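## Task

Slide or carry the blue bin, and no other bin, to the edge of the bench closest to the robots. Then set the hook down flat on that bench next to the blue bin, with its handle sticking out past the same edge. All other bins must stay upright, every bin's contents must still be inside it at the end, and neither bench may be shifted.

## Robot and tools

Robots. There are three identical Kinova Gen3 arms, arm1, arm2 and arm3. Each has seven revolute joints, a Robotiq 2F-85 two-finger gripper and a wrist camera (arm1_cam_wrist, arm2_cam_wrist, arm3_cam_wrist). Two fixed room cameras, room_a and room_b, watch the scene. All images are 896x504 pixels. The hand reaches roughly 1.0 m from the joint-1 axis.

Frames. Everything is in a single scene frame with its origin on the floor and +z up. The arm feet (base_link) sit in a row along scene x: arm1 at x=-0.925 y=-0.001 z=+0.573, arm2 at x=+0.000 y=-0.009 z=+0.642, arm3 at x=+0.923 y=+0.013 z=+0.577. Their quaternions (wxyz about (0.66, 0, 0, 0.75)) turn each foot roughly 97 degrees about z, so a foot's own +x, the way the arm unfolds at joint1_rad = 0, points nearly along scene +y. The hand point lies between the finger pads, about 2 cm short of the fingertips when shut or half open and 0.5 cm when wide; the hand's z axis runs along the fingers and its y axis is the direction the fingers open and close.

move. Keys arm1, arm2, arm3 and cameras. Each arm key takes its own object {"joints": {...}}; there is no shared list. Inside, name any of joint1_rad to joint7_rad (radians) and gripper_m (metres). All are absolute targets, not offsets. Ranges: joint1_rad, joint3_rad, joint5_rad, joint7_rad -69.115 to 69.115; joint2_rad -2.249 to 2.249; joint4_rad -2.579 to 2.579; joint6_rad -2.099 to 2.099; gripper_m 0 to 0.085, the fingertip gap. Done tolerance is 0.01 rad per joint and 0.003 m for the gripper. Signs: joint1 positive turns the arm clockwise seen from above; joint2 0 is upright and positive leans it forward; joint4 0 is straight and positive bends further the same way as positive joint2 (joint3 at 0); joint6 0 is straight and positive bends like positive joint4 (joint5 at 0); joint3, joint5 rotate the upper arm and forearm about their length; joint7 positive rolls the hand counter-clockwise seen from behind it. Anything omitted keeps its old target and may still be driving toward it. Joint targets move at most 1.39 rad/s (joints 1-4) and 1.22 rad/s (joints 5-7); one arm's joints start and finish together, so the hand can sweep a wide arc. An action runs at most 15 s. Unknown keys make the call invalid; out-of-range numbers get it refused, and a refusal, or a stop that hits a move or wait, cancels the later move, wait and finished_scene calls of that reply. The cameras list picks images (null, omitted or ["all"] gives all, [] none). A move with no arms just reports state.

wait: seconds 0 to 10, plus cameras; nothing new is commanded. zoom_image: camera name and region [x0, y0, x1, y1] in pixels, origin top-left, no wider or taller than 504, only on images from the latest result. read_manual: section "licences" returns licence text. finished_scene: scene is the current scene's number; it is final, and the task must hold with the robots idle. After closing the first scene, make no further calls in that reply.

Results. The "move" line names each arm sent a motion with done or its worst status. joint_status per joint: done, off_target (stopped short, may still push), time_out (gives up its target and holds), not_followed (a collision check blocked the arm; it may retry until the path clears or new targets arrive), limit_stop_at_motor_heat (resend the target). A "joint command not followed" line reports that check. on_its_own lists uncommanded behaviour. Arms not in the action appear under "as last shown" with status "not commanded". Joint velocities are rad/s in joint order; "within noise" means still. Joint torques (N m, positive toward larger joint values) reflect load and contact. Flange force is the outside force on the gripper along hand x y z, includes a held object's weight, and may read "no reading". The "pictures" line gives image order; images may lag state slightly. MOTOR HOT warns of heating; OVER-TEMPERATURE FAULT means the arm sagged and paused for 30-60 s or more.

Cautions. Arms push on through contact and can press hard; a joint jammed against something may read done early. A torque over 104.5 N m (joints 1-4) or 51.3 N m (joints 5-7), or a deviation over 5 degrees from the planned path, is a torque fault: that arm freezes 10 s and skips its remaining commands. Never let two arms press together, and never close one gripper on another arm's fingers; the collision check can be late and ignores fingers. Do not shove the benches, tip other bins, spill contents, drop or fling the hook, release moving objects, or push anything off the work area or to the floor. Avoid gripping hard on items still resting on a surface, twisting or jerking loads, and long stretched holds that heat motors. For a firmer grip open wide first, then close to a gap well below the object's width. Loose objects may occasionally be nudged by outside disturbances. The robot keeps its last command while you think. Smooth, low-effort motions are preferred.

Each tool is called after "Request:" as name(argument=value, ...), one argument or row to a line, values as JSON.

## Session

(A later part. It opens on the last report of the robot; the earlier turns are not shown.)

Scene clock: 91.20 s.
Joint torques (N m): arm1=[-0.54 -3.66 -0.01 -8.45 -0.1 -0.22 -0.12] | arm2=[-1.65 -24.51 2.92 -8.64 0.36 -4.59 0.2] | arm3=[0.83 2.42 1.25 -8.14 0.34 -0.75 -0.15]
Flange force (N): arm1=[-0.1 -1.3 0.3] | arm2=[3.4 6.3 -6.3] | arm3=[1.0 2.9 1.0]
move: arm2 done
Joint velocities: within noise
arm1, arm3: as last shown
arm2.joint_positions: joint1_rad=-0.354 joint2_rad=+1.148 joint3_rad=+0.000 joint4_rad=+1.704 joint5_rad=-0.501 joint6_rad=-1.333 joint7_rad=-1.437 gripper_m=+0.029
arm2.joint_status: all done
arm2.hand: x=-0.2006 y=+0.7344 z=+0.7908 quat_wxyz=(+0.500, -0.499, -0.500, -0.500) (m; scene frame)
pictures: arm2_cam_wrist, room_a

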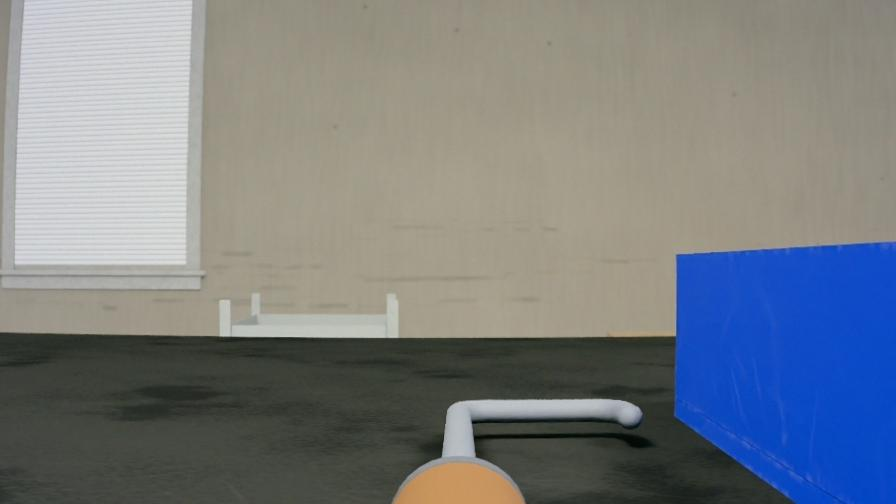

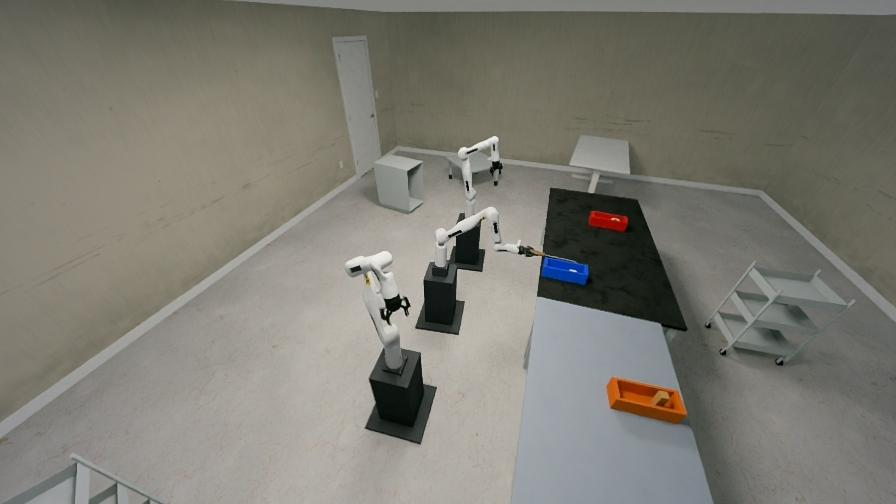

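Request:
move(
  arm2={"joints":{"joint1_rad":-0.3544,"joint2_rad":1.1693,"joint4_rad":1.6943,"joint5_rad":-0.4998,"joint6_rad":-1.3422,"joint7_rad":-1.4426}},
  cameras=[],
)

Request:
move(
  arm2={"joints":{"joint2_rad":1.1714}},
  cameras=["arm2_cam_wrist"],
)

Scene clock: 93.20 s.
Joint torques (N m): arm1=[-0.57 -3.7 -0.07 -8.52 -0.13 -0.2 -0.09] | arm2=[-1.68 -22.74 2.31 -7.42 0.21 -3.43 0.06] | arm3=[0.87 2.41 1.25 -8.16 0.33 -0.73 -0.16]
Flange force (N): arm1=[-0.1 -1.4 0.6] | arm2=[5.3 6.2 -6.3] | arm3=[0.9 2.8 1.1]
move: arm2 done
Joint velocities: within noise
arm1, arm3: as last shown
arm2.joint_positions: joint1_rad=-0.354 joint2_rad=+1.169 joint3_rad=+0.000 joint4_rad=+1.694 joint5_rad=-0.500 joint6_rad=-1.342 joint7_rad=-1.443 gripper_m=+0.029
arm2.joint_status: all done
arm2.hand: x=-0.2006 y=+0.7344 z=+0.7818 quat_wxyz=(+0.500, -0.499, -0.500, -0.500) (m; scene frame)
pictures: none
No camera images: "cameras" was empty.

Scene clock: 93.53 s.
Joint torques (N m): arm1=[-0.55 -3.68 -0.03 -8.53 -0.17 -0.2 -0.07] | arm2=[-0.99 -15.83 1.36 -4.25 -0.3 -0.38 0.18] | arm3=[0.88 2.38 1.24 -8.15 0.34 -0.73 -0.13]
Flange force (N): arm1=[0.0 -1.3 0.6] | arm2=[14.5 5.7 -7.9] | arm3=[0.9 2.9 1.0]
move: arm2 done
Joint velocities: within noise
arm1, arm3: as last shown
arm2.joint_positions: joint1_rad=-0.354 joint2_rad=+1.171 joint3_rad=+0.000 joint4_rad=+1.694 joint5_rad=-0.500 joint6_rad=-1.342 joint7_rad=-1.443 gripper_m=+0.029
arm2.joint_status: all done
arm2.hand: x=-0.2005 y=+0.7342 z=+0.7804 quat_wxyz=(+0.500, -0.499, -0.501, -0.500) (m; scene frame)
pictures: arm2_cam_wrist

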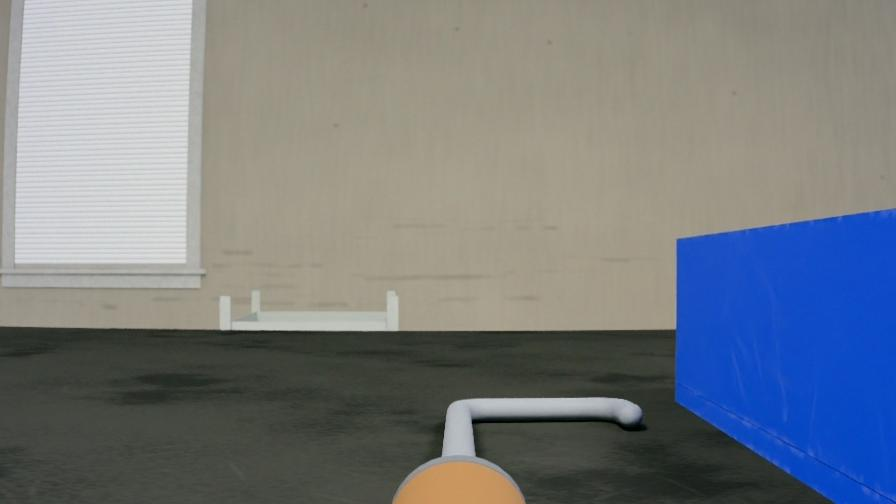

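Request:
move(
  arm2={"joints":{"joint2_rad":1.1700}},
  cameras=[],
)

Request:
move(
  arm2={"joints":{"gripper_m":0.07}},
  cameras=["arm2_cam_wrist"],
)

Request:
move(
  arm2={"joints":{"joint1_rad":-0.4339,"joint2_rad":1.133,"joint4_rad":1.9115,"joint5_rad":-0.5664,"joint6_rad":-1.5085,"joint7_rad":-1.5245}},
  cameras=["arm2_cam_wrist"],
)

Request:
move(
  arm2={"joints":{"joint1_rad":-0.5316,"joint2_rad":1.132,"joint4_rad":2.0875,"joint5_rad":-0.6655,"joint6_rad":-1.654,"joint7_rad":-1.6268}},
  cameras=["arm2_cam_wrist","room_a","room_b"],
)

Request:
zoom_image(
  camera="room_a",
  region=[490, 210, 620, 300],
)

Request:
zoom_image(
  camera="room_b",
  region=[470, 180, 600, 270],
)

Scene clock: 95.77 s.
Joint torques (N m): arm1=[-0.54 -3.66 -0.06 -8.51 -0.13 -0.23 -0.07] | arm2=[-1.68 -18.62 1.5 -5.43 0 -1.74 0.15] | arm3=[0.83 2.45 1.25 -8.17 0.36 -0.73 -0.15]
Flange force (N): arm1=[0.0 -1.4 0.5] | arm2=[10.8 6.3 -6.3] | arm3=[1.1 2.9 1.2]
move: arm2 done
Joint velocities: within noise
arm1, arm3: as last shown
arm2.joint_positions: joint1_rad=-0.354 joint2_rad=+1.170 joint3_rad=+0.000 joint4_rad=+1.694 joint5_rad=-0.500 joint6_rad=-1.342 joint7_rad=-1.443 gripper_m=+0.029
arm2.joint_status: all done
arm2.hand: x=-0.2006 y=+0.7343 z=+0.7811 quat_wxyz=(+0.500, -0.499, -0.501, -0.500) (m; scene frame)
pictures: none
No camera images: "cameras" was empty.

Scene clock: 96.90 s.
Joint torques (N m): arm1=[-0.56 -3.66 -0.07 -8.52 -0.1 -0.23 -0.06] | arm2=[-1.61 -21.4 2.11 -6.68 0.11 -2.9 0.15] | arm3=[0.88 2.41 1.24 -8.15 0.33 -0.74 -0.15]
Flange force (N): arm1=[0.0 -1.4 0.5] | arm2=[7.0 6.1 -6.1] | arm3=[0.9 2.8 1.0]
move: arm2 done
Joint velocities: within noise
arm1, arm3: as last shown
arm2.joint_positions: joint1_rad=-0.354 joint2_rad=+1.170 joint3_rad=+0.000 joint4_rad=+1.694 joint5_rad=-0.500 joint6_rad=-1.342 joint7_rad=-1.443 gripper_m=+0.070
arm2.joint_status: all done
arm2.hand: x=-0.2006 y=+0.7343 z=+0.7812 quat_wxyz=(+0.500, -0.499, -0.501, -0.500) (m; scene frame)
pictures: arm2_cam_wrist

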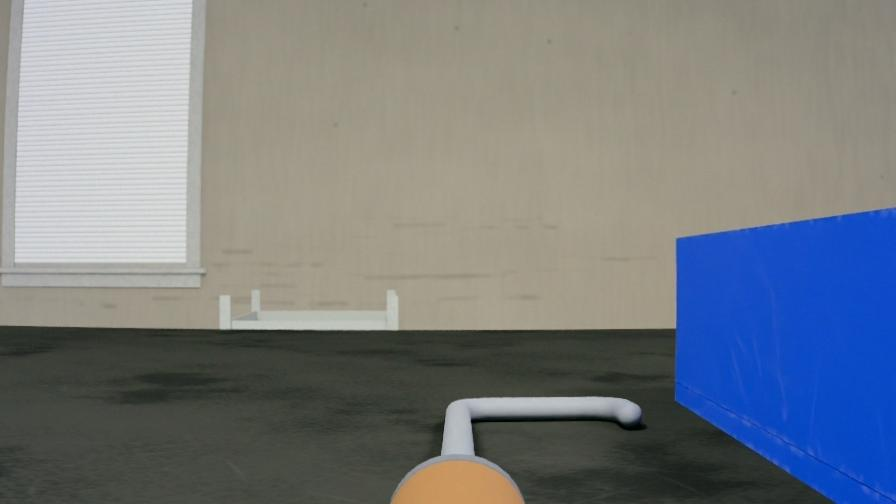

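Scene clock: 98.23 s.
Joint torques (N m): arm1=[-0.5 -3.71 -0.07 -8.54 -0.13 -0.2 -0.06] | arm2=[-1.68 -19.37 2.25 -5.01 -0.07 -2.92 0.14] | arm3=[0.81 2.41 1.29 -8.13 0.36 -0.75 -0.15]
Flange force (N): arm1=[0.0 -1.3 0.6] | arm2=[7.6 5.9 -4.3] | arm3=[0.9 3.1 1.0]
move: arm2 done
Joint velocities: within noise
arm1, arm3: as last shown
arm2.joint_positions: joint1_rad=-0.434 joint2_rad=+1.133 joint3_rad=+0.000 joint4_rad=+1.911 joint5_rad=-0.566 joint6_rad=-1.508 joint7_rad=-1.525 gripper_m=+0.070
arm2.joint_status: all done
arm2.hand: x=-0.2009 y=+0.6649 z=+0.7872 quat_wxyz=(+0.502, -0.499, -0.499, -0.500) (m; scene frame)
pictures: arm2_cam_wrist

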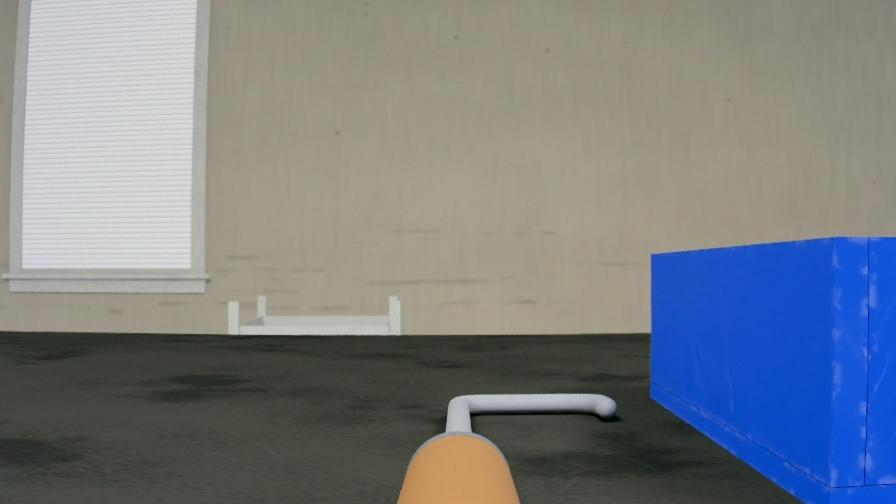

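Scene clock: 99.47 s.
Joint torques (N m): arm1=[-0.57 -3.64 -0.02 -8.48 -0.15 -0.18 -0.09] | arm2=[-1.66 -17.71 2.46 -3.39 -0.39 -2.87 0.17] | arm3=[0.85 2.43 1.29 -8.16 0.34 -0.75 -0.17]
Flange force (N): arm1=[0.0 -1.3 0.5] | arm2=[8.0 5.8 -3.1] | arm3=[1.0 2.9 1.0]
move: arm2 done
Joint velocities: within noise
arm1, arm3: as last shown
arm2.joint_positions: joint1_rad=-0.532 joint2_rad=+1.132 joint3_rad=+0.000 joint4_rad=+2.087 joint5_rad=-0.665 joint6_rad=-1.654 joint7_rad=-1.627 gripper_m=+0.070
arm2.joint_status: all done
arm2.hand: x=-0.2011 y=+0.6003 z=+0.7888 quat_wxyz=(+0.503, -0.499, -0.498, -0.500) (m; scene frame)
pictures: arm2_cam_wrist, room_a, room_b

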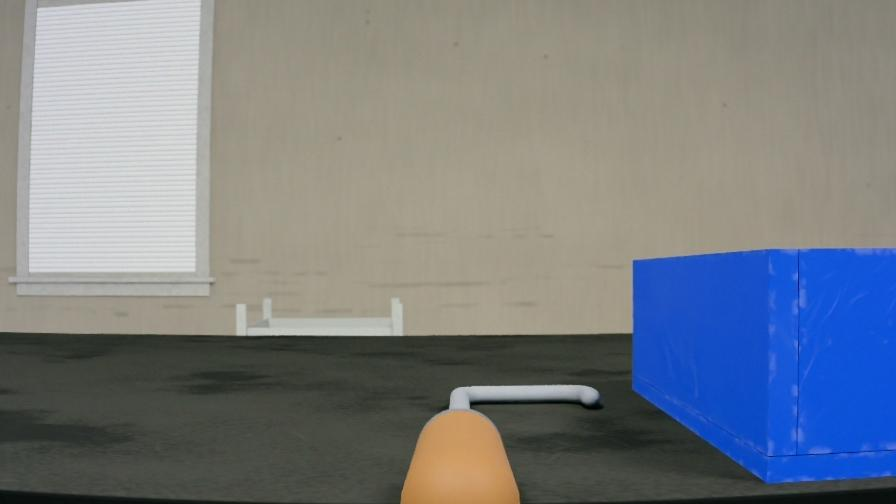

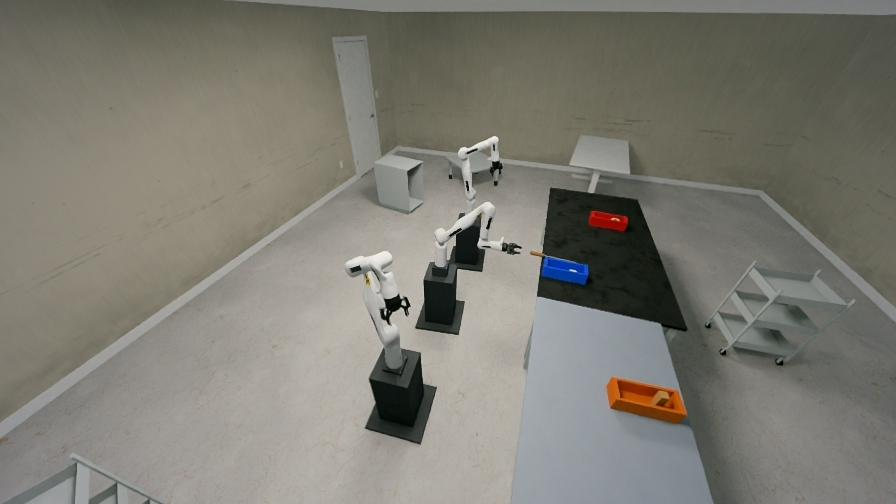

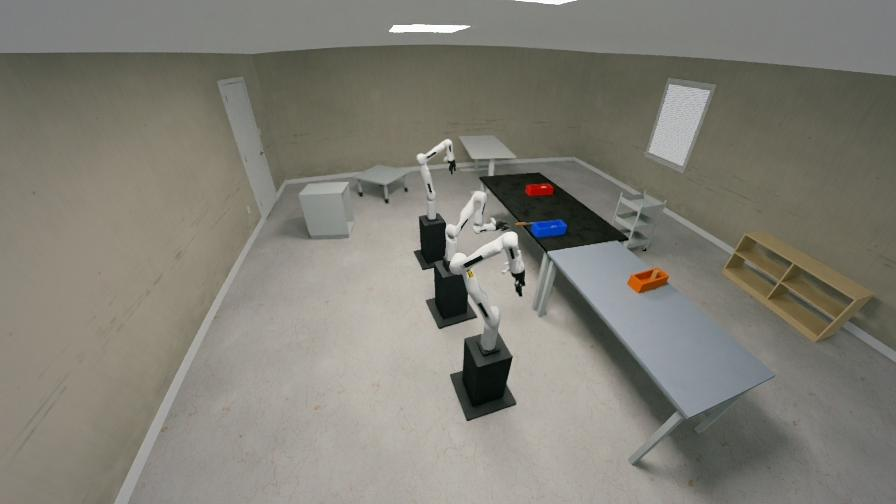

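Scaled by 3.877 from the camera's 896x504 image, which has a finer 1280x720 frame.

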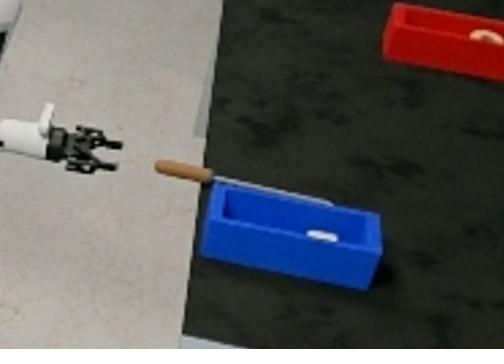

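Scaled by 3.877 from the camera's 896x504 image, which has a finer 1280x720 frame.

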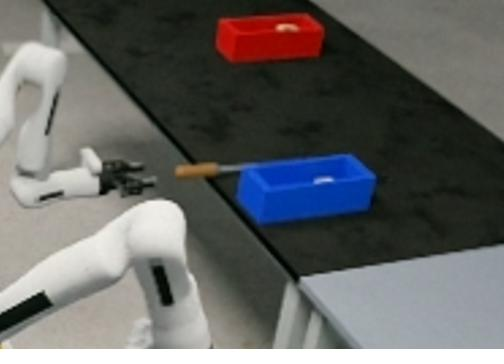

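Request:
wait(
  seconds=2,
  cameras=["arm2_cam_wrist","room_a"],
)

Scene clock: 102.30 s.
Joint torques (N m): arm1=[-0.5 -3.67 -0.05 -8.53 -0.18 -0.17 -0.08] | arm2=[-1.72 -17.75 2.48 -3.37 -0.36 -2.91 0.15] | arm3=[0.84 2.4 1.25 -8.14 0.33 -0.74 -0.16]
Flange force (N): arm1=[0.0 -1.3 0.7] | arm2=[7.9 5.7 -3.0] | arm3=[0.9 2.8 1.0]
Joint velocities: within noise
arm1.joint_positions: joint1_rad=+0.185 joint2_rad=-0.222 joint3_rad=-0.113 joint4_rad=+1.335 joint5_rad=+0.037 joint6_rad=+1.851 joint7_rad=+0.921 gripper_m=+0.085
arm1.joint_status: not commanded
arm1.hand: x=-0.9081 y=+0.2446 z=+1.1006 quat_wxyz=(-0.064, +0.461, -0.882, -0.067) (m; scene frame)
arm2.joint_positions: joint1_rad=-0.532 joint2_rad=+1.132 joint3_rad=+0.000 joint4_rad=+2.087 joint5_rad=-0.666 joint6_rad=-1.654 joint7_rad=-1.627 gripper_m=+0.070
arm2.joint_status: all done
arm2.hand: x=-0.2011 y=+0.6003 z=+0.7888 quat_wxyz=(+0.503, -0.499, -0.498, -0.500) (m; scene frame)
arm3.joint_positions: joint1_rad=+0.620 joint2_rad=-0.547 joint3_rad=-0.085 joint4_rad=+1.483 joint5_rad=+0.004 joint6_rad=+1.862 joint7_rad=+1.437 gripper_m=+0.085
arm3.joint_status: not commanded
arm3.hand: x=+1.0061 y=+0.1322 z=+1.1134 quat_wxyz=(-0.146, +0.458, -0.873, -0.080) (m; scene frame)
wait: 2.00 s; at rest from the start
pictures: arm2_cam_wrist, room_a

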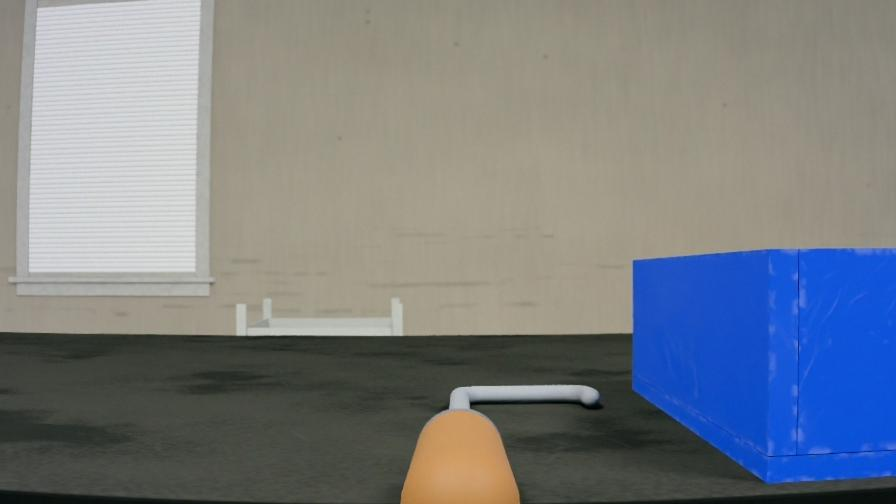

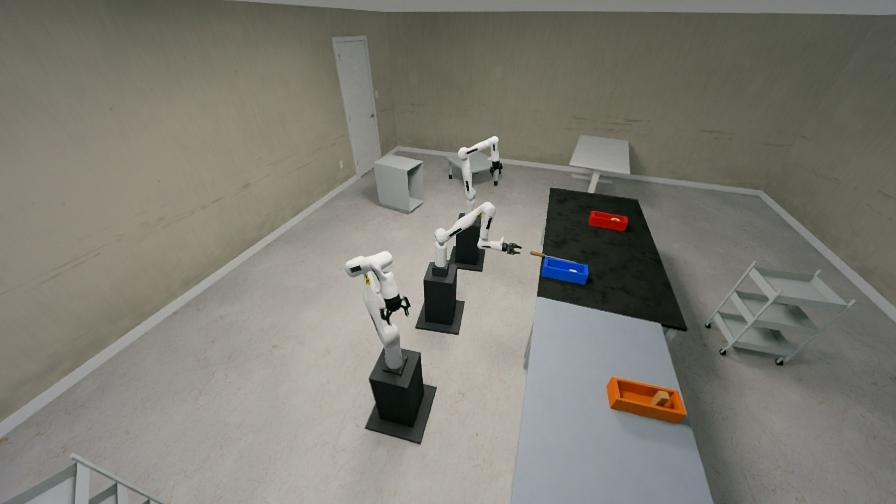

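Request:
finished_scene(
  scene=3,
)

The scene is finished: the task was done.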